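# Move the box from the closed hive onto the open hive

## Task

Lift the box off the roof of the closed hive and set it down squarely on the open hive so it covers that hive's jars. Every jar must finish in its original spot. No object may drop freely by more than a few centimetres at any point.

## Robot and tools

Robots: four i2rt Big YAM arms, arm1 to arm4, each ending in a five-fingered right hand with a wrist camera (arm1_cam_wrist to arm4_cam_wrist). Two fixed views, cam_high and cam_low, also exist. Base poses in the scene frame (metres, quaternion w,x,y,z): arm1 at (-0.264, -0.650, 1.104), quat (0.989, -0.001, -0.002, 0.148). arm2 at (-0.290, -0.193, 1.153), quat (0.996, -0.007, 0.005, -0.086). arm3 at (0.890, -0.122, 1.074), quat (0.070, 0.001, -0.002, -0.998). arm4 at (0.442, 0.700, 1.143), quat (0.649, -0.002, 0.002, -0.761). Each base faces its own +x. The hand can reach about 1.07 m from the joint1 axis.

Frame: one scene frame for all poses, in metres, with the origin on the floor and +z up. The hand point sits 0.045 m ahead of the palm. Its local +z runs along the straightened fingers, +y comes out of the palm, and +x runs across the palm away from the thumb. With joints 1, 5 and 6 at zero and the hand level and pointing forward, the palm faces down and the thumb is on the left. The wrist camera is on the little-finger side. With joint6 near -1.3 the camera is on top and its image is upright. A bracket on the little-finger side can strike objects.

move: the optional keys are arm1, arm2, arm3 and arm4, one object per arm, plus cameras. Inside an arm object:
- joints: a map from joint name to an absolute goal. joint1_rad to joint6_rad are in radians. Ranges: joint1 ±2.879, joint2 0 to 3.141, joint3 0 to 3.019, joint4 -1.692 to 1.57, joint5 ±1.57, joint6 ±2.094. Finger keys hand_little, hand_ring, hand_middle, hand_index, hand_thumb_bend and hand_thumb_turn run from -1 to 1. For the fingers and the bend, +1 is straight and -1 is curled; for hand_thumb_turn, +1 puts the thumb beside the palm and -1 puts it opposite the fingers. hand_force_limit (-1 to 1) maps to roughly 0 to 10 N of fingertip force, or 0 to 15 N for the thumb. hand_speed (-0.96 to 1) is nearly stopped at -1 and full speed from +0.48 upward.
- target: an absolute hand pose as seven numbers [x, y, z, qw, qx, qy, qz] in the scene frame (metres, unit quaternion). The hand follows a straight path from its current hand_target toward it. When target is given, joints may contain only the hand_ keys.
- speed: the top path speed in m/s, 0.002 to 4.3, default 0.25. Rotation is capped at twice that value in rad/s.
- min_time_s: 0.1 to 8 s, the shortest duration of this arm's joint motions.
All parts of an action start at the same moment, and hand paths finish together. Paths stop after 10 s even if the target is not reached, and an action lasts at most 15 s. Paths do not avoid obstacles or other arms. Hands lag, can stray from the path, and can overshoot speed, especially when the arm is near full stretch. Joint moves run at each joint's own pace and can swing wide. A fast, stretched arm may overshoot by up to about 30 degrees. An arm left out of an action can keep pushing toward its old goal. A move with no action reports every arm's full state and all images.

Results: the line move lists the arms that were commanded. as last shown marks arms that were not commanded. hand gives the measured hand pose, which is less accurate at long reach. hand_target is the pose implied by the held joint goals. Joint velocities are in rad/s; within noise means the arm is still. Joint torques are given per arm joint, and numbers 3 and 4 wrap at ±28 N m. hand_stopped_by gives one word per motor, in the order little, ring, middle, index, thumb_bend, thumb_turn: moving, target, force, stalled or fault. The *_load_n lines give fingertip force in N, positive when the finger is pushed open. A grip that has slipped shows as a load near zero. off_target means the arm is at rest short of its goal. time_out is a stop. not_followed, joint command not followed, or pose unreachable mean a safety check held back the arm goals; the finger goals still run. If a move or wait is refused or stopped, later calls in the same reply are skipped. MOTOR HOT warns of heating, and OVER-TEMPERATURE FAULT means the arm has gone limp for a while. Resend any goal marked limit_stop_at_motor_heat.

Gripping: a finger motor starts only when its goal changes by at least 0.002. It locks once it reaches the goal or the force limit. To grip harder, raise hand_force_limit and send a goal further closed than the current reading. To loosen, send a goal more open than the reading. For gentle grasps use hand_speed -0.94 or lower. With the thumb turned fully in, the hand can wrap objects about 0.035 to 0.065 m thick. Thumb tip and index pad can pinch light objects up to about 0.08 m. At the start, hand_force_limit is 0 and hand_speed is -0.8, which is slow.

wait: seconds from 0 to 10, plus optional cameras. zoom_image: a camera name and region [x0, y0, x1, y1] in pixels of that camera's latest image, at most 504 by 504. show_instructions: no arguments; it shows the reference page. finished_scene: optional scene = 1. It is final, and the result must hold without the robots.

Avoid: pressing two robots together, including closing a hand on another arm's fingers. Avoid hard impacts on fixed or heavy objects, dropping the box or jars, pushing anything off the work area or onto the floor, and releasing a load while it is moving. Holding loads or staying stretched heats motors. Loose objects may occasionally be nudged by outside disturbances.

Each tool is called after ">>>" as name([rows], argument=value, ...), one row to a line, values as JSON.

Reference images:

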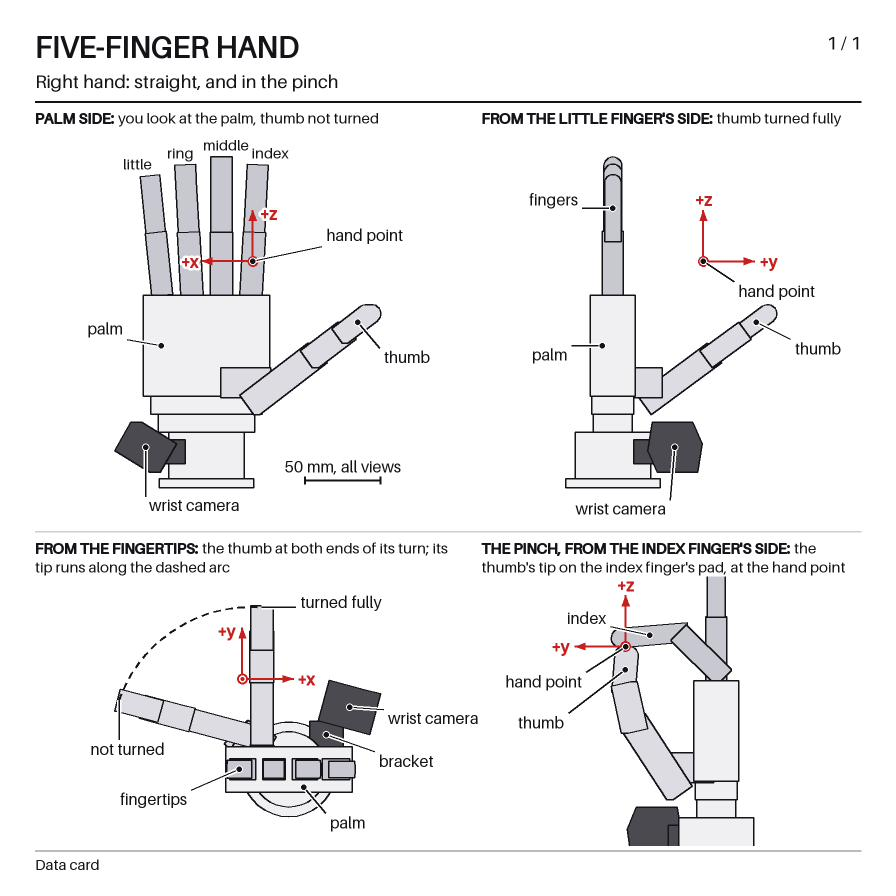

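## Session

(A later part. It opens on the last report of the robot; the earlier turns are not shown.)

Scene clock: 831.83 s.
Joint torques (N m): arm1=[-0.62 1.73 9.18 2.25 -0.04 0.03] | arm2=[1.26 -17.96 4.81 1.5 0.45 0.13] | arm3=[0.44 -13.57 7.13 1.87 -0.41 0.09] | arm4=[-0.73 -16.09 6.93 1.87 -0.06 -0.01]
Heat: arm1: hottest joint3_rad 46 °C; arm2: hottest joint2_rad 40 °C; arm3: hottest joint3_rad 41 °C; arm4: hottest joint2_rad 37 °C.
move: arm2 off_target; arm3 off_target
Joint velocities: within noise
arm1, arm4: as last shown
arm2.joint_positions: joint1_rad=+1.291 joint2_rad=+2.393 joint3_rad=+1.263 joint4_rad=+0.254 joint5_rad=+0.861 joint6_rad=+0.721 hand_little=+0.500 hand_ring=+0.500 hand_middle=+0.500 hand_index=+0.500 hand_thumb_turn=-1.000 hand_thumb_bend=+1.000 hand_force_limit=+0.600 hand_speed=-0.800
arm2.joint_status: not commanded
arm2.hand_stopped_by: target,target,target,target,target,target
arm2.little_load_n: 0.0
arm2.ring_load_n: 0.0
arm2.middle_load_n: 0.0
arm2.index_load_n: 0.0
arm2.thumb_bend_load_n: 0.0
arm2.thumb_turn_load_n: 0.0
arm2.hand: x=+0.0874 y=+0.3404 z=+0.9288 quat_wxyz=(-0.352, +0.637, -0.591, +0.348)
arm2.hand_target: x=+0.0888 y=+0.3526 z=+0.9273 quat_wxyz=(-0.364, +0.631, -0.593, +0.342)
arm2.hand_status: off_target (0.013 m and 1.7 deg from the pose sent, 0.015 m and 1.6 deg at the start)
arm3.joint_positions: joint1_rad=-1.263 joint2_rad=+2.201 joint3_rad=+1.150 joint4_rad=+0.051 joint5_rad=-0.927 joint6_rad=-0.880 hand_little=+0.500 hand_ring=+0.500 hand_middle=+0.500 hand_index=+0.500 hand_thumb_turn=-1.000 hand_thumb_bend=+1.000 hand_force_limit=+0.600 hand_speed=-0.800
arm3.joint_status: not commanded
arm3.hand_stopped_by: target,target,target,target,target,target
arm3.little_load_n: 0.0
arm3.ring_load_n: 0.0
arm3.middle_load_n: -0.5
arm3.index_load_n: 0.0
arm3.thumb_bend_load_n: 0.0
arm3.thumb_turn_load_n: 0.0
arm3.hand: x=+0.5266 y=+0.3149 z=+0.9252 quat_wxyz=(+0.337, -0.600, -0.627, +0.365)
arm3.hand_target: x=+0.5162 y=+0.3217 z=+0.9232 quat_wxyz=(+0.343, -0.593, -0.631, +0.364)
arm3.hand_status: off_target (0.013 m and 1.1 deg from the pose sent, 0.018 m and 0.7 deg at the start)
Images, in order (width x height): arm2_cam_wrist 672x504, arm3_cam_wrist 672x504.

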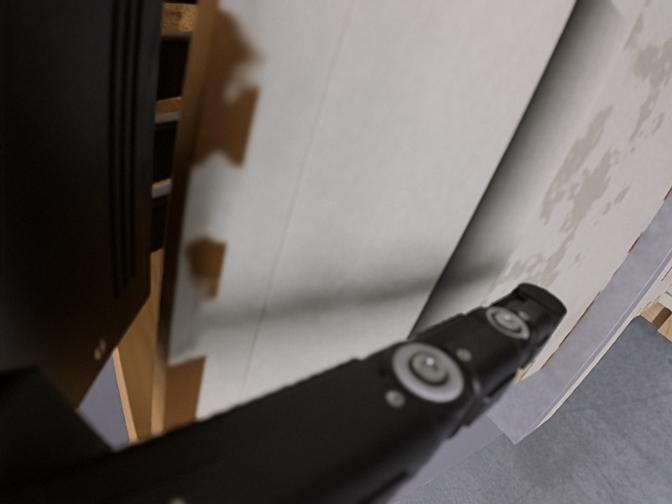

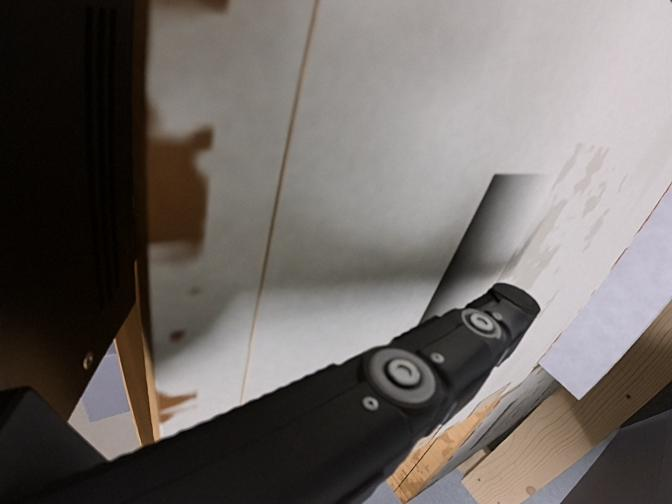

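>>> move(arm2={"joints": {"hand_force_limit": -0.7, "hand_speed": -0.93, "hand_index": -0.9, "hand_middle": -0.9, "hand_ring": -0.9, "hand_little": -0.9, "hand_thumb_bend": 0.0}}, arm3={"joints": {"hand_force_limit": -0.7, "hand_speed": -0.93, "hand_index": -0.9, "hand_middle": -0.9, "hand_ring": -0.9, "hand_little": -0.9, "hand_thumb_bend": 0.0}}, arm4={"joints": {"hand_force_limit": -0.7, "hand_speed": -0.93, "hand_index": -0.6, "hand_middle": -0.6, "hand_ring": -0.6, "hand_little": -0.6, "hand_thumb_bend": -0.4}}, cameras=["all"])

>>> zoom_image(camera="cam_low", region=[440, 200, 560, 320])

>>> zoom_image(camera="arm1_cam_wrist", region=[190, 50, 320, 180])

Scene clock: 844.83 s.
Joint torques (N m): arm1=[-0.62 1.61 9.22 2.19 -0.04 0.06] | arm2=[1.14 -17.96 4.81 1.47 0.45 0.13] | arm3=[0.44 -13.63 7.12 1.87 -0.5 0.08] | arm4=[-0.62 -15.79 6.72 1.5 -0.07 -0.08]
Heat: arm1: hottest joint3_rad 46 °C; arm2: hottest joint2_rad 41 °C; arm3: hottest joint3_rad 42 °C; arm4: hottest joint2_rad 37 °C.
move: arm2 off_target; arm3 off_target; arm4 off_target
Joint velocities: within noise
arm1: as last shown
arm2.joint_positions: joint1_rad=+1.291 joint2_rad=+2.393 joint3_rad=+1.263 joint4_rad=+0.254 joint5_rad=+0.861 joint6_rad=+0.721 hand_little=-0.411 hand_ring=-0.306 hand_middle=-0.240 hand_index=-0.280 hand_thumb_turn=-1.000 hand_thumb_bend=+0.620 hand_force_limit=-0.700 hand_speed=-0.930
arm2.joint_status: hand_little off_target (ended at -0.411, target -0.900); hand_ring off_target (ended at -0.306, target -0.900); hand_middle off_target (ended at -0.240, target -0.900); hand_index off_target (ended at -0.280, target -0.900); hand_thumb_bend off_target (ended at +0.620, target +0.000); the others done
arm2.hand_stopped_by: force,force,force,force,force,target
arm2.little_load_n: 2.0
arm2.ring_load_n: 1.5
arm2.middle_load_n: 0.5
arm2.index_load_n: 1.5
arm2.thumb_bend_load_n: 4.0
arm2.thumb_turn_load_n: 0.0
arm2.hand: x=+0.0874 y=+0.3402 z=+0.9285 quat_wxyz=(-0.352, +0.637, -0.591, +0.348)
arm2.hand_target: x=+0.0888 y=+0.3525 z=+0.9272 quat_wxyz=(-0.364, +0.631, -0.593, +0.343)
arm2.hand_status: not commanded
arm3.joint_positions: joint1_rad=-1.263 joint2_rad=+2.201 joint3_rad=+1.150 joint4_rad=+0.051 joint5_rad=-0.924 joint6_rad=-0.880 hand_little=-0.621 hand_ring=-0.463 hand_middle=-0.366 hand_index=-0.411 hand_thumb_turn=-1.000 hand_thumb_bend=+0.786 hand_force_limit=-0.700 hand_speed=-0.930
arm3.joint_status: hand_little off_target (ended at -0.621, target -0.900); hand_ring off_target (ended at -0.463, target -0.900); hand_middle off_target (ended at -0.366, target -0.900); hand_index off_target (ended at -0.411, target -0.900); hand_thumb_bend off_target (ended at +0.786, target +0.000); the others done
arm3.hand_stopped_by: force,force,force,force,force,target
arm3.little_load_n: 2.0
arm3.ring_load_n: 2.0
arm3.middle_load_n: 0.0
arm3.index_load_n: 1.5
arm3.thumb_bend_load_n: 4.0
arm3.thumb_turn_load_n: 0.5
arm3.hand: x=+0.5268 y=+0.3152 z=+0.9249 quat_wxyz=(+0.337, -0.600, -0.627, +0.364)
arm3.hand_target: x=+0.5162 y=+0.3217 z=+0.9234 quat_wxyz=(+0.343, -0.593, -0.631, +0.364)
arm3.hand_status: not commanded
arm4.joint_positions: joint1_rad=-0.091 joint2_rad=+2.232 joint3_rad=+1.161 joint4_rad=-0.023 joint5_rad=-0.158 joint6_rad=-0.267 hand_little=-0.329 hand_ring=-0.152 hand_middle=-0.054 hand_index=-0.126 hand_thumb_turn=-1.000 hand_thumb_bend=+0.487 hand_force_limit=-0.700 hand_speed=-0.930
arm4.joint_status: hand_little off_target (ended at -0.329, target -0.600); hand_ring off_target (ended at -0.152, target -0.600); hand_middle off_target (ended at -0.054, target -0.600); hand_index off_target (ended at -0.126, target -0.600); hand_thumb_bend off_target (ended at +0.487, target -0.400); the others done
arm4.hand_stopped_by: force,force,force,force,force,target
arm4.little_load_n: 1.5
arm4.ring_load_n: 0.0
arm4.middle_load_n: 0.5
arm4.index_load_n: 0.0
arm4.thumb_bend_load_n: 2.0
arm4.thumb_turn_load_n: 0.5
arm4.hand: x=+0.3469 y=+0.1538 z=+0.9303 quat_wxyz=(-0.011, +0.028, -0.969, +0.247)
arm4.hand_target: x=+0.3473 y=+0.1377 z=+0.9327 quat_wxyz=(-0.008, +0.030, -0.965, +0.259)
arm4.hand_status: not commanded
pictures: arm1_cam_wrist, arm2_cam_wrist, arm3_cam_wrist, arm4_cam_wrist, cam_high, cam_low
Images, in order (width x height): arm1_cam_wrist 672x504, arm2_cam_wrist 672x504, arm3_cam_wrist 672x504, arm4_cam_wrist 672x504, cam_high 896x504, cam_low 896x504.

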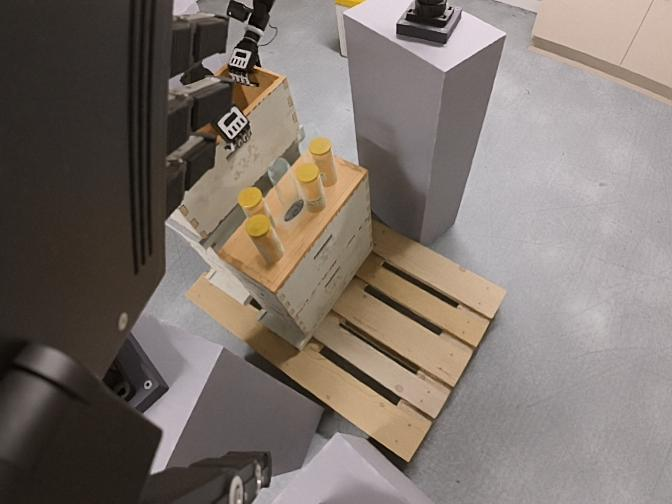

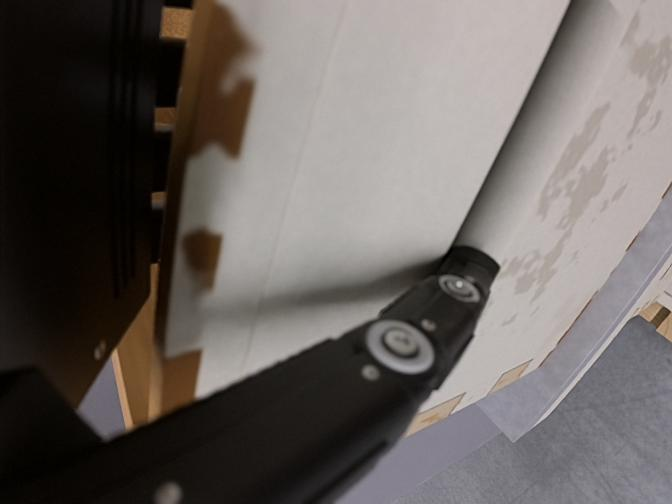

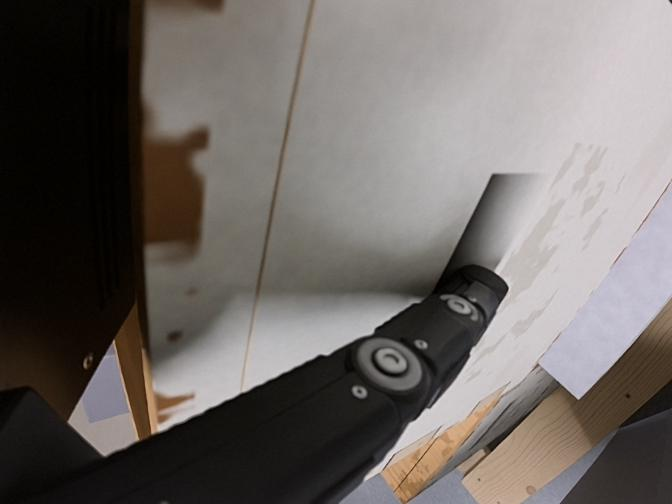

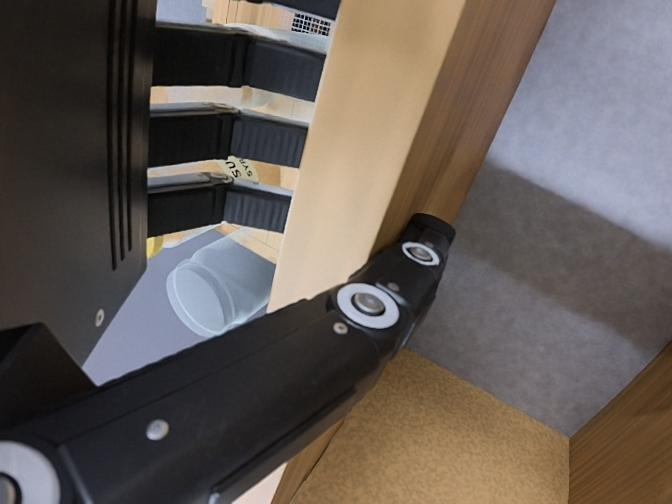

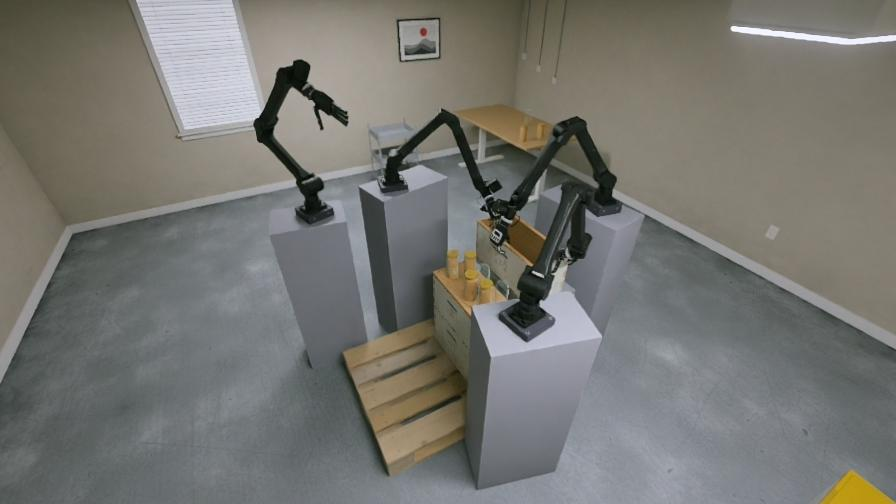

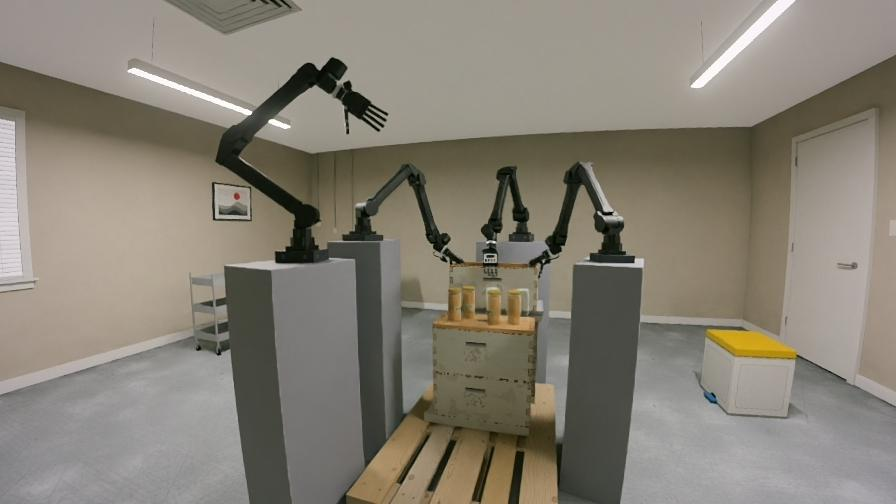

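Scaled by 4.200 from the camera's image (finer frame: 1280x720).

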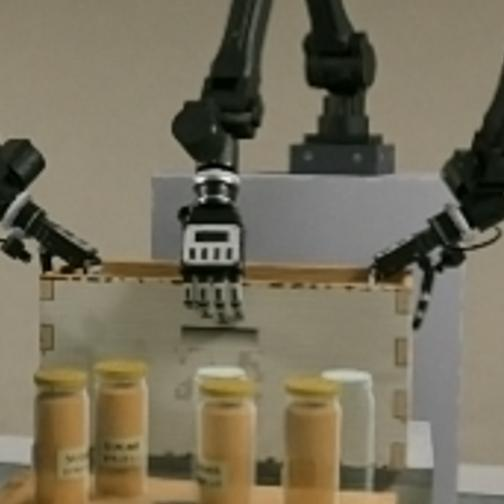

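Scaled by 3.877 from the camera's image (finer frame: 960x720).

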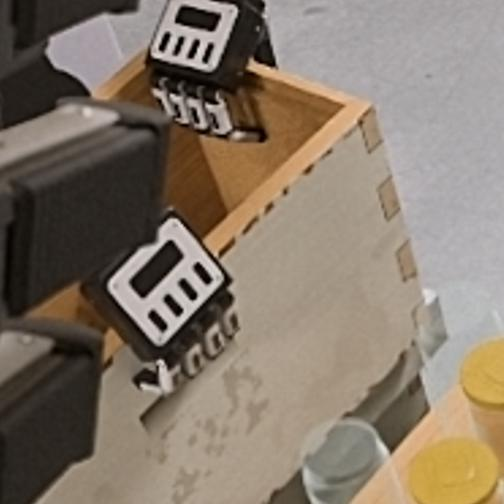

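>>> move(arm4={"joints": {"hand_speed": -0.6, "hand_index": 0.3, "hand_middle": 0.3, "hand_ring": 0.3, "hand_little": 0.3, "hand_thumb_bend": 0.9}})

>>> move(arm4={"target": [0.349, 0.139, 0.914, 0.0079, -0.0295, 0.9655, -0.2587], "speed": 0.05}, cameras=["arm4_cam_wrist", "cam_low"])

>>> zoom_image(camera="cam_low", region=[440, 200, 560, 320])

Scene clock: 849.17 s.
Joint torques (N m): arm1=[-0.67 1.85 9.16 2.18 -0.03 0.06] | arm2=[1.26 -17.9 4.83 1.46 0.45 0.12] | arm3=[0.44 -13.57 7.12 1.87 -0.5 0.09] | arm4=[-0.56 -15.62 6.57 1.63 -0.04 -0.06]
Heat: arm1: hottest joint3_rad 46 °C; arm2: hottest joint2_rad 41 °C; arm3: hottest joint3_rad 42 °C; arm4: hottest joint2_rad 37 °C.
move: arm4 done
Joint velocities: within noise
arm1.joint_positions: joint1_rad=+0.192 joint2_rad=+0.641 joint3_rad=+1.392 joint4_rad=-1.295 joint5_rad=-0.166 joint6_rad=-1.304 hand_little=+1.000 hand_ring=+1.000 hand_middle=+1.000 hand_index=+1.000 hand_thumb_turn=+1.000 hand_thumb_bend=+1.000 hand_force_limit=+0.000 hand_speed=-0.800
arm1.joint_status: not commanded
arm1.hand_stopped_by: target,target,target,target,target,target
arm1.little_load_n: 0.0
arm1.ring_load_n: 0.0
arm1.middle_load_n: 0.0
arm1.index_load_n: 0.0
arm1.thumb_bend_load_n: 0.0
arm1.thumb_turn_load_n: 0.0
arm1.hand: x=-0.0388 y=-0.5485 z=+1.5957 quat_wxyz=(-0.247, +0.857, +0.137, +0.430)
arm1.hand_target: x=-0.0395 y=-0.5488 z=+1.6077 quat_wxyz=(-0.251, +0.850, +0.138, +0.441)
arm1.hand_status: not commanded
arm2, arm3: as last shown
arm2.little_load_n: 1.5
arm4.joint_positions: joint1_rad=-0.091 joint2_rad=+2.232 joint3_rad=+1.161 joint4_rad=-0.023 joint5_rad=-0.158 joint6_rad=-0.267 hand_little=+0.300 hand_ring=+0.300 hand_middle=+0.300 hand_index=+0.300 hand_thumb_turn=-1.000 hand_thumb_bend=+0.900 hand_force_limit=-0.700 hand_speed=-0.600
arm4.joint_status: all done
arm4.hand_stopped_by: target,target,target,target,target,target
arm4.little_load_n: 0.0
arm4.ring_load_n: 0.0
arm4.middle_load_n: 0.0
arm4.index_load_n: 0.0
arm4.thumb_bend_load_n: 0.0
arm4.thumb_turn_load_n: 0.0
arm4.hand: x=+0.3469 y=+0.1538 z=+0.9303 quat_wxyz=(-0.011, +0.028, -0.969, +0.247)
arm4.hand_target: x=+0.3473 y=+0.1377 z=+0.9327 quat_wxyz=(-0.008, +0.030, -0.965, +0.259)
arm4.hand_status: not commanded
pictures: none

Scene clock: 850.13 s.
Joint torques (N m): arm1=[-0.62 1.79 9.29 2.13 -0.05 0.04] | arm2=[1.38 -18.02 4.81 1.47 0.46 0.13] | arm3=[0.38 -13.63 7.1 1.87 -0.51 0.09] | arm4=[-0.5 -15.62 6.53 1.88 -0.06 -0.05]
Heat: arm1: hottest joint3_rad 46 °C; arm2: hottest joint2_rad 41 °C; arm3: hottest joint3_rad 42 °C; arm4: hottest joint2_rad 37 °C.
move: arm4 off_target
Joint velocities: within noise
arm1, arm2, arm3: as last shown
arm4.joint_positions: joint1_rad=-0.089 joint2_rad=+2.270 joint3_rad=+1.161 joint4_rad=+0.008 joint5_rad=-0.157 joint6_rad=-0.266 hand_little=+0.300 hand_ring=+0.300 hand_middle=+0.300 hand_index=+0.300 hand_thumb_turn=-1.000 hand_thumb_bend=+0.900 hand_force_limit=-0.700 hand_speed=-0.600
arm4.joint_status: not commanded
arm4.hand_stopped_by: target,target,target,target,target,target
arm4.little_load_n: 0.0
arm4.ring_load_n: 0.0
arm4.middle_load_n: 0.0
arm4.index_load_n: 0.0
arm4.thumb_bend_load_n: 0.0
arm4.thumb_turn_load_n: 0.0
arm4.hand: x=+0.3488 y=+0.1589 z=+0.9120 quat_wxyz=(-0.012, +0.028, -0.970, +0.243)
arm4.hand_target: x=+0.3492 y=+0.1394 z=+0.9148 quat_wxyz=(-0.008, +0.029, -0.965, +0.259)
arm4.hand_status: off_target (0.020 m and 1.9 deg from the pose sent, 0.022 m and 1.5 deg at the start)
Images, in order (width x height): arm4_cam_wrist 672x504, cam_low 896x504.

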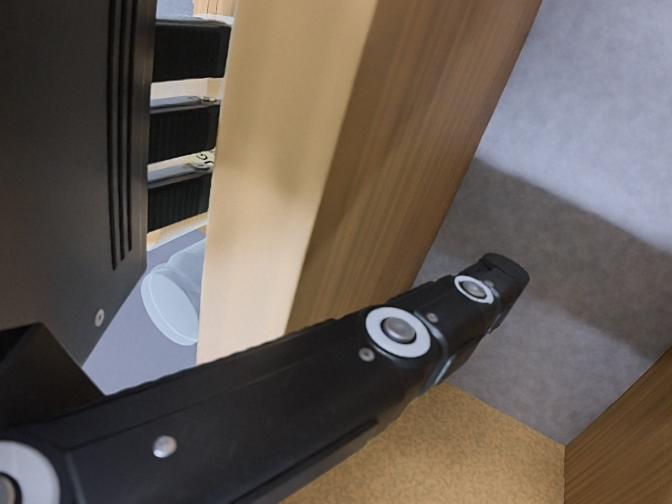

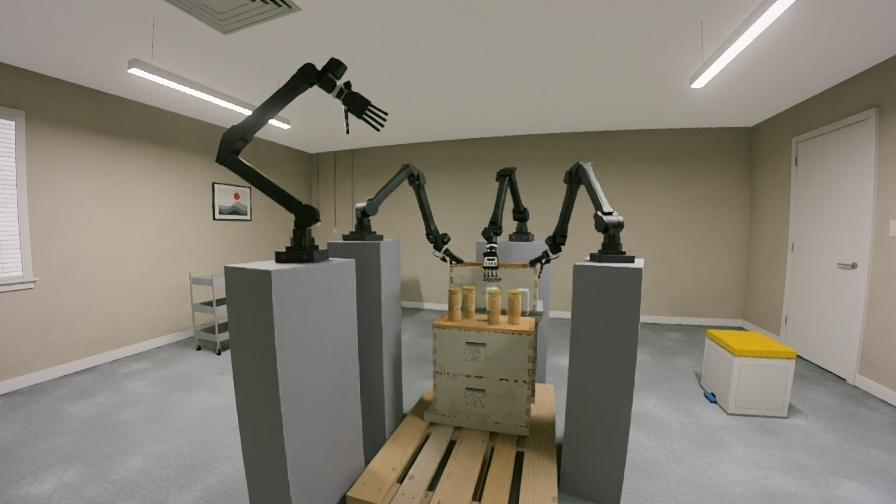

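Scaled by 4.200 from the camera's image (finer frame: 1280x720).

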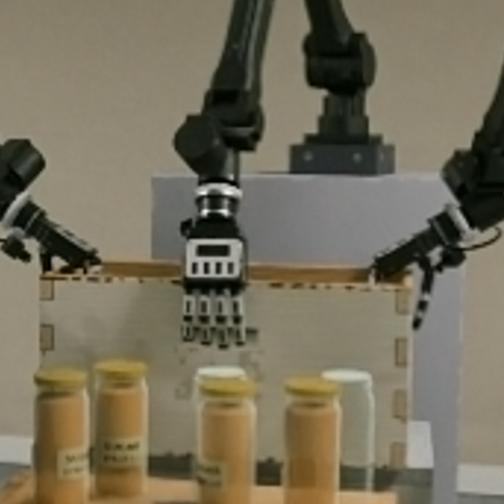

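>>> move(arm4={"joints": {"hand_speed": -0.93, "hand_index": -0.6, "hand_middle": -0.6, "hand_ring": -0.6, "hand_little": -0.6, "hand_thumb_bend": -0.4}}, cameras=["arm4_cam_wrist", "cam_low", "arm1_cam_wrist"])

>>> zoom_image(camera="cam_low", region=[440, 200, 560, 320])

>>> zoom_image(camera="arm1_cam_wrist", region=[210, 90, 290, 170])

Scene clock: 859.00 s.
Joint torques (N m): arm1=[-0.5 2.02 9.24 2.15 -0.03 0.03] | arm2=[1.2 -17.9 4.82 1.48 0.45 0.12] | arm3=[0.44 -13.68 7.12 1.87 -0.51 0.08] | arm4=[-0.03 -15.91 6.17 1.68 -0.07 -0.08]
Heat: arm1: hottest joint3_rad 46 °C; arm2: hottest joint2_rad 41 °C; arm3: hottest joint3_rad 42 °C; arm4: hottest joint2_rad 37 °C.
move: arm4 off_target
Joint velocities: within noise
arm1, arm2, arm3: as last shown
arm2.index_load_n: 2.0
arm2.thumb_bend_load_n: 4.5
arm4.joint_positions: joint1_rad=-0.088 joint2_rad=+2.270 joint3_rad=+1.165 joint4_rad=+0.014 joint5_rad=-0.157 joint6_rad=-0.264 hand_little=-0.310 hand_ring=-0.145 hand_middle=-0.047 hand_index=-0.119 hand_thumb_turn=-1.000 hand_thumb_bend=+0.594 hand_force_limit=-0.700 hand_speed=-0.930
arm4.joint_status: hand_little off_target (ended at -0.310, target -0.600); hand_ring off_target (ended at -0.145, target -0.600); hand_middle off_target (ended at -0.047, target -0.600); hand_index off_target (ended at -0.119, target -0.600); hand_thumb_bend off_target (ended at +0.594, target -0.400); the others done
arm4.hand_stopped_by: force,force,force,force,force,target
arm4.little_load_n: 2.0
arm4.ring_load_n: 1.5
arm4.middle_load_n: 0.0
arm4.index_load_n: 0.5
arm4.thumb_bend_load_n: 2.0
arm4.thumb_turn_load_n: 1.0
arm4.hand: x=+0.3484 y=+0.1545 z=+0.9135 quat_wxyz=(-0.011, +0.028, -0.968, +0.248)
arm4.hand_target: x=+0.3493 y=+0.1395 z=+0.9147 quat_wxyz=(-0.008, +0.030, -0.965, +0.259)
arm4.hand_status: not commanded
pictures: arm1_cam_wrist, arm4_cam_wrist, cam_low
Images, in order (width x height): arm1_cam_wrist 672x504, arm4_cam_wrist 672x504, cam_low 896x504.

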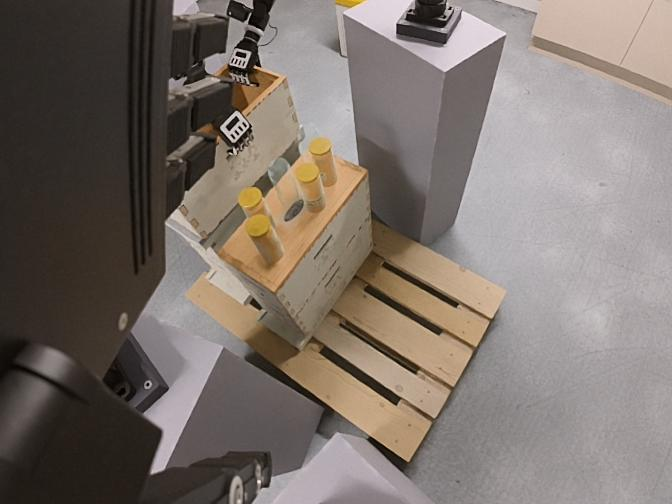

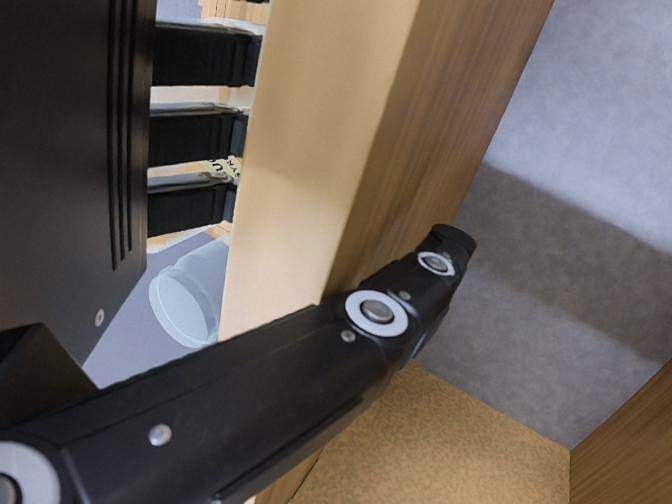

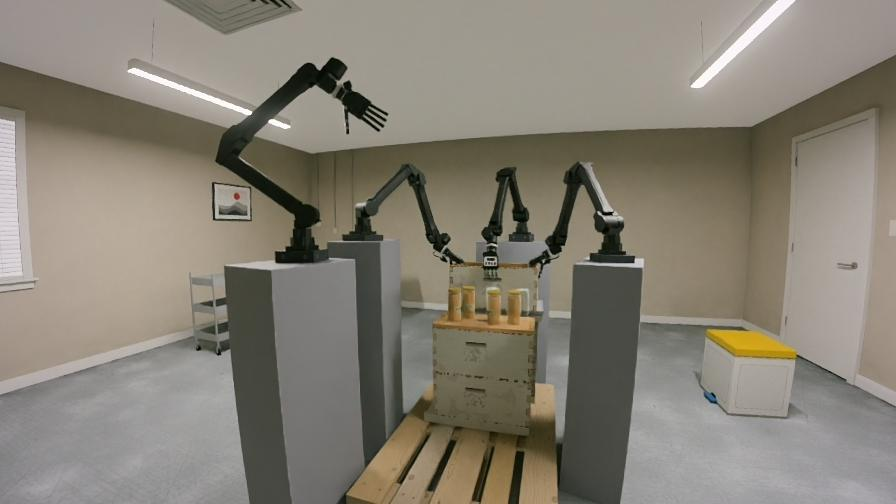

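Scaled by 4.200 from the camera's image (finer frame: 1280x720).

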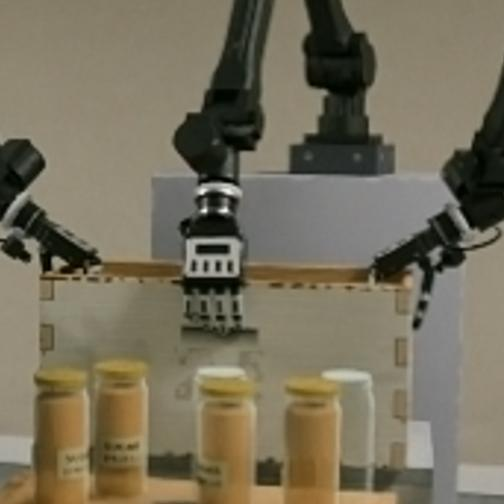

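Scaled by 6.300 from the camera's image (finer frame: 960x720).

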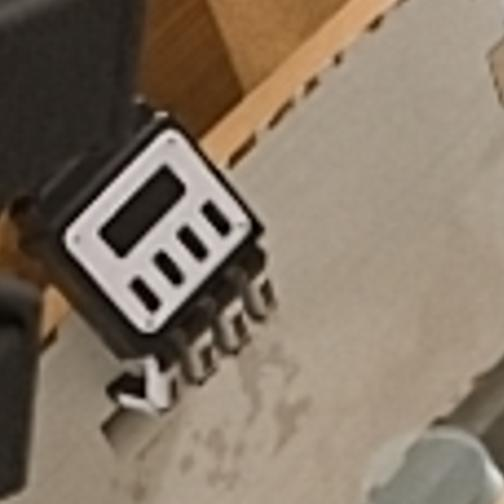

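>>> move(arm4={"joints": {"hand_speed": -0.6, "hand_index": 0.25, "hand_middle": 0.25, "hand_ring": 0.25, "hand_little": 0.2, "hand_thumb_bend": 0.8}})

>>> move(arm4={"target": [0.353, 0.139, 0.907, 0.0079, -0.0295, 0.9655, -0.2587], "speed": 0.05})

>>> move(arm4={"joints": {"hand_speed": -0.93, "hand_index": -0.6, "hand_middle": -0.6, "hand_ring": -0.6, "hand_little": -0.6, "hand_thumb_bend": -0.4}}, cameras=["arm4_cam_wrist", "cam_low", "arm1_cam_wrist"])

>>> zoom_image(camera="cam_low", region=[440, 200, 560, 320])

Scene clock: 879.30 s.
Joint torques (N m): arm1=[-0.62 1.9 9.25 2.21 -0.05 0.04] | arm2=[1.2 -17.96 4.82 1.5 0.45 0.12] | arm3=[0.38 -13.57 7.1 1.87 -0.51 0.09] | arm4=[-0.44 -15.15 6.11 1.81 -0.03 -0.05]
Heat: arm1: hottest joint3_rad 46 °C; arm2: hottest joint2_rad 42 °C; arm3: hottest joint3_rad 42 °C; arm4: hottest joint2_rad 37 °C.
move: arm4 done
Joint velocities: within noise
arm1, arm2, arm3: as last shown
arm1.middle_load_n: -0.5
arm2.little_load_n: 2.0
arm2.middle_load_n: 1.0
arm2.index_load_n: 1.5
arm2.thumb_bend_load_n: 4.0
arm4.joint_positions: joint1_rad=-0.088 joint2_rad=+2.271 joint3_rad=+1.165 joint4_rad=+0.014 joint5_rad=-0.157 joint6_rad=-0.264 hand_little=+0.200 hand_ring=+0.250 hand_middle=+0.250 hand_index=+0.250 hand_thumb_turn=-1.000 hand_thumb_bend=+0.800 hand_force_limit=-0.700 hand_speed=-0.600
arm4.joint_status: all done
arm4.hand_stopped_by: target,target,target,target,target,target
arm4.little_load_n: 0.0
arm4.ring_load_n: 0.0
arm4.middle_load_n: 0.0
arm4.index_load_n: 0.0
arm4.thumb_bend_load_n: 0.0
arm4.thumb_turn_load_n: 0.0
arm4.hand: x=+0.3484 y=+0.1546 z=+0.9132 quat_wxyz=(-0.011, +0.028, -0.968, +0.248)
arm4.hand_target: x=+0.3493 y=+0.1395 z=+0.9147 quat_wxyz=(-0.008, +0.030, -0.965, +0.259)
arm4.hand_status: not commanded
pictures: none

Scene clock: 880.27 s.
Joint torques (N m): arm1=[-0.5 1.79 9.21 2.24 -0.05 0.02] | arm2=[1.26 -18.08 4.82 1.44 0.45 0.13] | arm3=[0.38 -13.63 7.12 1.88 -0.5 0.09] | arm4=[0.32 -15.68 6.38 1.94 -0.06 -0.08]
Heat: arm1: hottest joint3_rad 46 °C; arm2: hottest joint2_rad 42 °C; arm3: hottest joint3_rad 42 °C; arm4: hottest joint2_rad 37 °C.
move: arm4 off_target
Joint velocities: within noise
arm1, arm2, arm3: as last shown
arm1.middle_load_n: 0.0
arm2.little_load_n: 1.5
arm2.middle_load_n: 0.5
arm2.index_load_n: 2.0
arm4.joint_positions: joint1_rad=-0.081 joint2_rad=+2.282 joint3_rad=+1.165 joint4_rad=+0.022 joint5_rad=-0.153 joint6_rad=-0.259 hand_little=+0.200 hand_ring=+0.250 hand_middle=+0.250 hand_index=+0.250 hand_thumb_turn=-1.000 hand_thumb_bend=+0.800 hand_force_limit=-0.700 hand_speed=-0.600
arm4.joint_status: not commanded
arm4.hand_stopped_by: target,target,target,target,target,target
arm4.little_load_n: 0.0
arm4.ring_load_n: 0.0
arm4.middle_load_n: 0.0
arm4.index_load_n: 0.0
arm4.thumb_bend_load_n: 0.0
arm4.thumb_turn_load_n: 0.0
arm4.hand: x=+0.3523 y=+0.1560 z=+0.9074 quat_wxyz=(-0.011, +0.028, -0.969, +0.246)
arm4.hand_target: x=+0.3532 y=+0.1394 z=+0.9076 quat_wxyz=(-0.008, +0.029, -0.965, +0.259)
arm4.hand_status: off_target (0.017 m and 1.6 deg from the pose sent, 0.017 m and 1.4 deg at the start)
pictures: none

Scene clock: 885.30 s.
Joint torques (N m): arm1=[-0.62 1.61 9.22 2.18 -0.05 0.05] | arm2=[1.26 -18.02 4.82 1.47 0.45 0.13] | arm3=[0.38 -13.63 7.13 1.88 -0.5 0.09] | arm4=[-0.44 -15.56 6.32 2.06 -0.05 -0.05]
Heat: arm1: hottest joint3_rad 46 °C; arm2: hottest joint2_rad 42 °C; arm3: hottest joint3_rad 42 °C; arm4: hottest joint2_rad 37 °C.
move: arm4 off_target
Joint velocities: within noise
arm1, arm2, arm3: as last shown
arm2.index_load_n: 1.5
arm4.joint_positions: joint1_rad=-0.081 joint2_rad=+2.282 joint3_rad=+1.165 joint4_rad=+0.022 joint5_rad=-0.153 joint6_rad=-0.259 hand_little=-0.265 hand_ring=-0.110 hand_middle=-0.031 hand_index=-0.090 hand_thumb_turn=-1.000 hand_thumb_bend=+0.622 hand_force_limit=-0.700 hand_speed=-0.930
arm4.joint_status: hand_little off_target (ended at -0.265, target -0.600); hand_ring off_target (ended at -0.110, target -0.600); hand_middle off_target (ended at -0.031, target -0.600); hand_index off_target (ended at -0.090, target -0.600); hand_thumb_bend off_target (ended at +0.622, target -0.400); the others done
arm4.hand_stopped_by: force,force,force,force,force,target
arm4.little_load_n: 2.5
arm4.ring_load_n: 2.0
arm4.middle_load_n: 3.0
arm4.index_load_n: 2.5
arm4.thumb_bend_load_n: 2.5
arm4.thumb_turn_load_n: 1.0
arm4.hand: x=+0.3523 y=+0.1560 z=+0.9074 quat_wxyz=(-0.011, +0.028, -0.969, +0.246)
arm4.hand_target: x=+0.3531 y=+0.1394 z=+0.9076 quat_wxyz=(-0.008, +0.030, -0.965, +0.259)
arm4.hand_status: not commanded
pictures: arm1_cam_wrist, arm4_cam_wrist, cam_low
Images, in order (width x height): arm1_cam_wrist 672x504, arm4_cam_wrist 672x504, cam_low 896x504.

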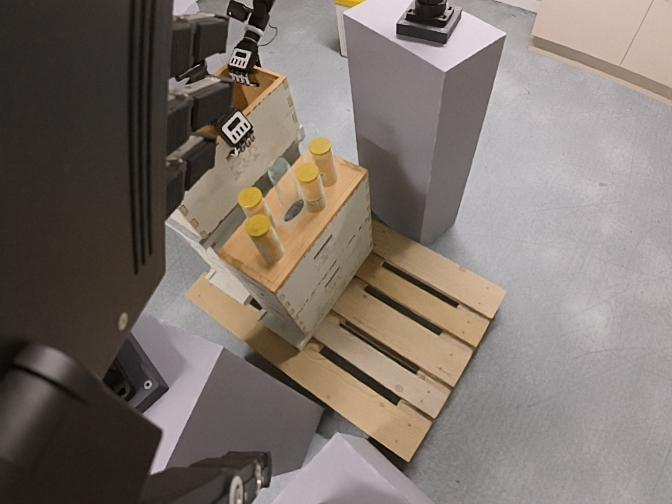

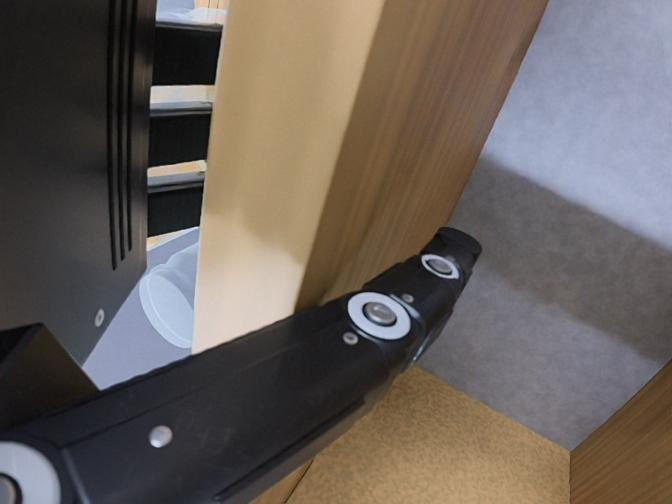

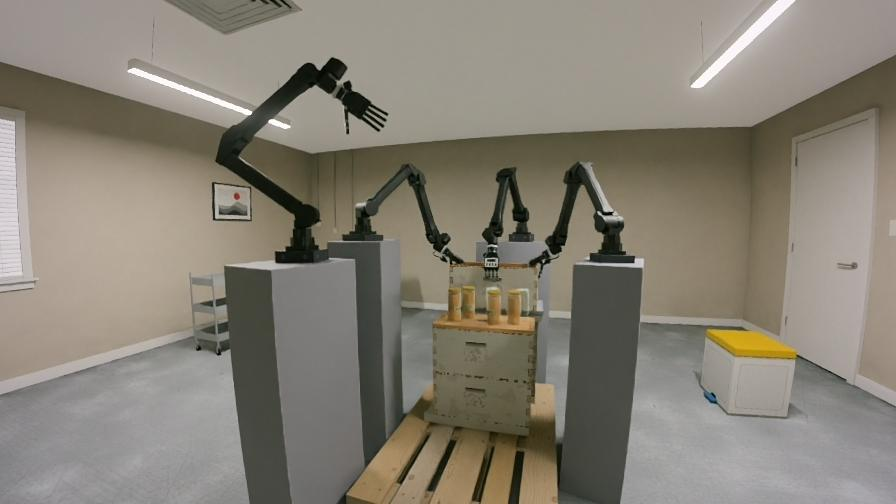

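Scaled by 4.200 from the camera's image (finer frame: 1280x720).

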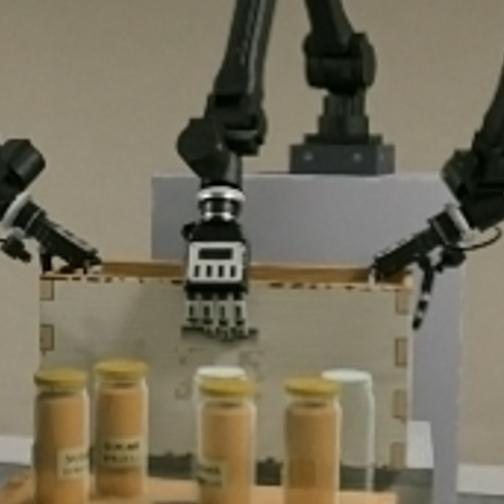

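>>> move(arm2={"joints": {"hand_force_limit": 0.0, "hand_index": -0.95, "hand_middle": -0.95, "hand_ring": -0.95, "hand_thumb_bend": -0.2}}, arm3={"joints": {"hand_force_limit": 0.0, "hand_index": -0.95, "hand_middle": -0.95, "hand_ring": -0.95, "hand_thumb_bend": -0.2}}, arm4={"joints": {"hand_force_limit": 0.0, "hand_index": -0.7, "hand_middle": -0.7, "hand_ring": -0.7, "hand_thumb_bend": -0.6}})

>>> move(arm2={"joints": {"hand_force_limit": 0.5, "hand_thumb_bend": -0.4}}, arm3={"joints": {"hand_force_limit": 0.5, "hand_thumb_bend": -0.4}}, arm4={"joints": {"hand_force_limit": 0.5, "hand_thumb_bend": -0.8}}, cameras=["arm2_cam_wrist", "arm3_cam_wrist", "arm4_cam_wrist"])

Scene clock: 891.67 s.
Joint torques (N m): arm1=[-0.56 1.61 9.18 2.17 -0.04 0.04] | arm2=[1.26 -18.02 4.86 1.43 0.49 0.12] | arm3=[0.38 -13.68 7.04 1.88 -0.55 0.09] | arm4=[-0.03 -14.86 6.27 1.73 0.01 -0.04]
Heat: arm1: hottest joint3_rad 46 °C; arm2: hottest joint2_rad 42 °C; arm3: hottest joint3_rad 42 °C; arm4: hottest joint2_rad 37 °C.
move: arm2 off_target; arm3 off_target; arm4 off_target
Joint velocities: within noise
arm1: as last shown
arm2.joint_positions: joint1_rad=+1.291 joint2_rad=+2.393 joint3_rad=+1.263 joint4_rad=+0.254 joint5_rad=+0.860 joint6_rad=+0.721 hand_little=-0.412 hand_ring=-0.330 hand_middle=-0.271 hand_index=-0.311 hand_thumb_turn=-1.000 hand_thumb_bend=+0.616 hand_force_limit=+0.000 hand_speed=-0.930
arm2.joint_status: hand_ring off_target (ended at -0.330, target -0.950); hand_middle off_target (ended at -0.271, target -0.950); hand_index off_target (ended at -0.311, target -0.950); hand_thumb_bend off_target (ended at +0.616, target -0.200); the others done
arm2.hand_stopped_by: force,force,force,force,force,target
arm2.little_load_n: 0.0
arm2.ring_load_n: 3.5
arm2.middle_load_n: 6.0
arm2.index_load_n: 5.0
arm2.thumb_bend_load_n: 11.5
arm2.thumb_turn_load_n: 0.0
arm2.hand: x=+0.0873 y=+0.3405 z=+0.9285 quat_wxyz=(-0.352, +0.637, -0.591, +0.347)
arm2.hand_target: x=+0.0888 y=+0.3525 z=+0.9272 quat_wxyz=(-0.364, +0.631, -0.593, +0.343)
arm2.hand_status: not commanded
arm3.joint_positions: joint1_rad=-1.263 joint2_rad=+2.202 joint3_rad=+1.151 joint4_rad=+0.051 joint5_rad=-0.923 joint6_rad=-0.880 hand_little=-0.621 hand_ring=-0.481 hand_middle=-0.396 hand_index=-0.435 hand_thumb_turn=-1.000 hand_thumb_bend=+0.784 hand_force_limit=+0.000 hand_speed=-0.930
arm3.joint_status: hand_ring off_target (ended at -0.481, target -0.950); hand_middle off_target (ended at -0.396, target -0.950); hand_index off_target (ended at -0.435, target -0.950); hand_thumb_bend off_target (ended at +0.784, target -0.200); the others done
arm3.hand_stopped_by: force,force,force,force,force,target
arm3.little_load_n: 0.0
arm3.ring_load_n: 2.0
arm3.middle_load_n: 7.0
arm3.index_load_n: 4.5
arm3.thumb_bend_load_n: 11.5
arm3.thumb_turn_load_n: 1.0
arm3.hand: x=+0.5268 y=+0.3157 z=+0.9246 quat_wxyz=(+0.337, -0.601, -0.627, +0.363)
arm3.hand_target: x=+0.5162 y=+0.3217 z=+0.9233 quat_wxyz=(+0.343, -0.593, -0.631, +0.364)
arm3.hand_status: not commanded
arm4.joint_positions: joint1_rad=-0.081 joint2_rad=+2.283 joint3_rad=+1.165 joint4_rad=+0.024 joint5_rad=-0.155 joint6_rad=-0.261 hand_little=-0.265 hand_ring=-0.128 hand_middle=-0.042 hand_index=-0.108 hand_thumb_turn=-1.000 hand_thumb_bend=+0.549 hand_force_limit=+0.000 hand_speed=-0.930
arm4.joint_status: hand_ring off_target (ended at -0.128, target -0.700); hand_middle off_target (ended at -0.042, target -0.700); hand_index off_target (ended at -0.108, target -0.700); hand_thumb_bend off_target (ended at +0.549, target -0.600); the others done
arm4.hand_stopped_by: force,force,force,force,force,target
arm4.little_load_n: 1.0
arm4.ring_load_n: 6.5
arm4.middle_load_n: 6.0
arm4.index_load_n: 6.5
arm4.thumb_bend_load_n: 7.5
arm4.thumb_turn_load_n: 3.5
arm4.hand: x=+0.3525 y=+0.1557 z=+0.9074 quat_wxyz=(-0.012, +0.029, -0.969, +0.246)
arm4.hand_target: x=+0.3531 y=+0.1395 z=+0.9076 quat_wxyz=(-0.008, +0.029, -0.965, +0.259)
arm4.hand_status: not commanded
pictures: none

Scene clock: 893.00 s.
Joint torques (N m): arm1=[-0.67 1.61 9.21 2.19 -0.04 0.05] | arm2=[1.14 -18.02 4.85 1.48 0.47 0.12] | arm3=[0.44 -13.68 7.04 1.85 -0.51 0.03] | arm4=[-0.5 -15.85 6.15 1.81 0.15 0.04]
Heat: arm1: hottest joint3_rad 46 °C; arm2: hottest joint2_rad 42 °C; arm3: hottest joint3_rad 42 °C; arm4: hottest joint2_rad 37 °C.
move: arm2 off_target; arm3 off_target; arm4 off_target
Joint velocities: within noise
arm1: as last shown
arm2.joint_positions: joint1_rad=+1.291 joint2_rad=+2.393 joint3_rad=+1.263 joint4_rad=+0.254 joint5_rad=+0.861 joint6_rad=+0.721 hand_little=-0.412 hand_ring=-0.330 hand_middle=-0.271 hand_index=-0.311 hand_thumb_turn=-1.000 hand_thumb_bend=+0.616 hand_force_limit=+0.500 hand_speed=-0.930
arm2.joint_status: hand_thumb_bend off_target (ended at +0.616, target -0.400); the others done
arm2.hand_stopped_by: force,force,force,force,force,target
arm2.little_load_n: 0.5
arm2.ring_load_n: 3.0
arm2.middle_load_n: 5.0
arm2.index_load_n: 4.5
arm2.thumb_bend_load_n: 12.5
arm2.thumb_turn_load_n: 0.0
arm2.hand: x=+0.0874 y=+0.3404 z=+0.9286 quat_wxyz=(-0.352, +0.637, -0.591, +0.348)
arm2.hand_target: x=+0.0888 y=+0.3525 z=+0.9272 quat_wxyz=(-0.364, +0.631, -0.593, +0.343)
arm2.hand_status: not commanded
arm3.joint_positions: joint1_rad=-1.263 joint2_rad=+2.202 joint3_rad=+1.151 joint4_rad=+0.051 joint5_rad=-0.924 joint6_rad=-0.875 hand_little=-0.621 hand_ring=-0.481 hand_middle=-0.396 hand_index=-0.435 hand_thumb_turn=-1.000 hand_thumb_bend=+0.786 hand_force_limit=+0.500 hand_speed=-0.930
arm3.joint_status: hand_thumb_bend off_target (ended at +0.786, target -0.400); the others done
arm3.hand_stopped_by: force,force,force,force,force,target
arm3.little_load_n: 0.0
arm3.ring_load_n: 1.0
arm3.middle_load_n: 6.0
arm3.index_load_n: 3.5
arm3.thumb_bend_load_n: 11.0
arm3.thumb_turn_load_n: 0.0
arm3.hand: x=+0.5266 y=+0.3152 z=+0.9249 quat_wxyz=(+0.336, -0.602, -0.626, +0.365)
arm3.hand_target: x=+0.5162 y=+0.3217 z=+0.9233 quat_wxyz=(+0.343, -0.593, -0.631, +0.364)
arm3.hand_status: not commanded
arm4.joint_positions: joint1_rad=-0.081 joint2_rad=+2.283 joint3_rad=+1.165 joint4_rad=+0.025 joint5_rad=-0.160 joint6_rad=-0.266 hand_little=-0.265 hand_ring=-0.128 hand_middle=-0.042 hand_index=-0.108 hand_thumb_turn=-1.000 hand_thumb_bend=+0.457 hand_force_limit=+0.500 hand_speed=-0.930
arm4.joint_status: hand_thumb_bend off_target (ended at +0.457, target -0.800); the others done
arm4.hand_stopped_by: force,force,force,force,force,target
arm4.little_load_n: 2.0
arm4.ring_load_n: 7.5
arm4.middle_load_n: 7.5
arm4.index_load_n: 8.5
arm4.thumb_bend_load_n: 11.0
arm4.thumb_turn_load_n: 5.5
arm4.hand: x=+0.3529 y=+0.1553 z=+0.9076 quat_wxyz=(-0.013, +0.032, -0.968, +0.248)
arm4.hand_target: x=+0.3532 y=+0.1394 z=+0.9076 quat_wxyz=(-0.008, +0.029, -0.965, +0.259)
arm4.hand_status: not commanded
Images, in order (width x height): arm2_cam_wrist 672x504, arm3_cam_wrist 672x504, arm4_cam_wrist 672x504.

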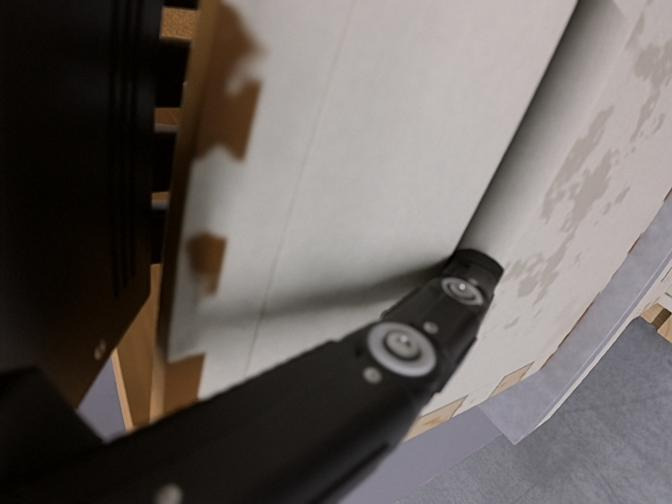

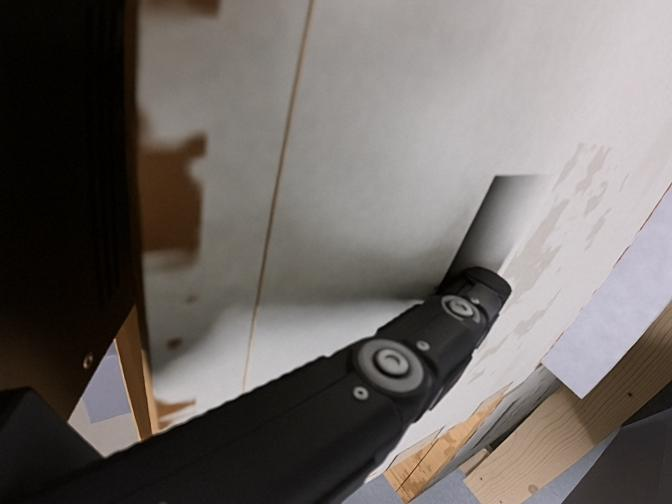

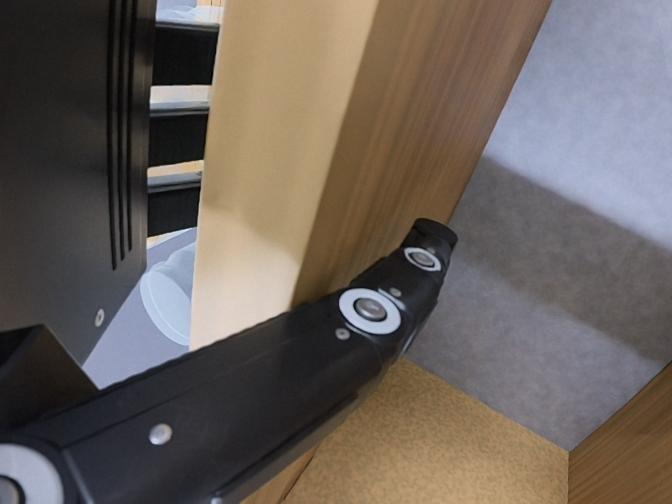

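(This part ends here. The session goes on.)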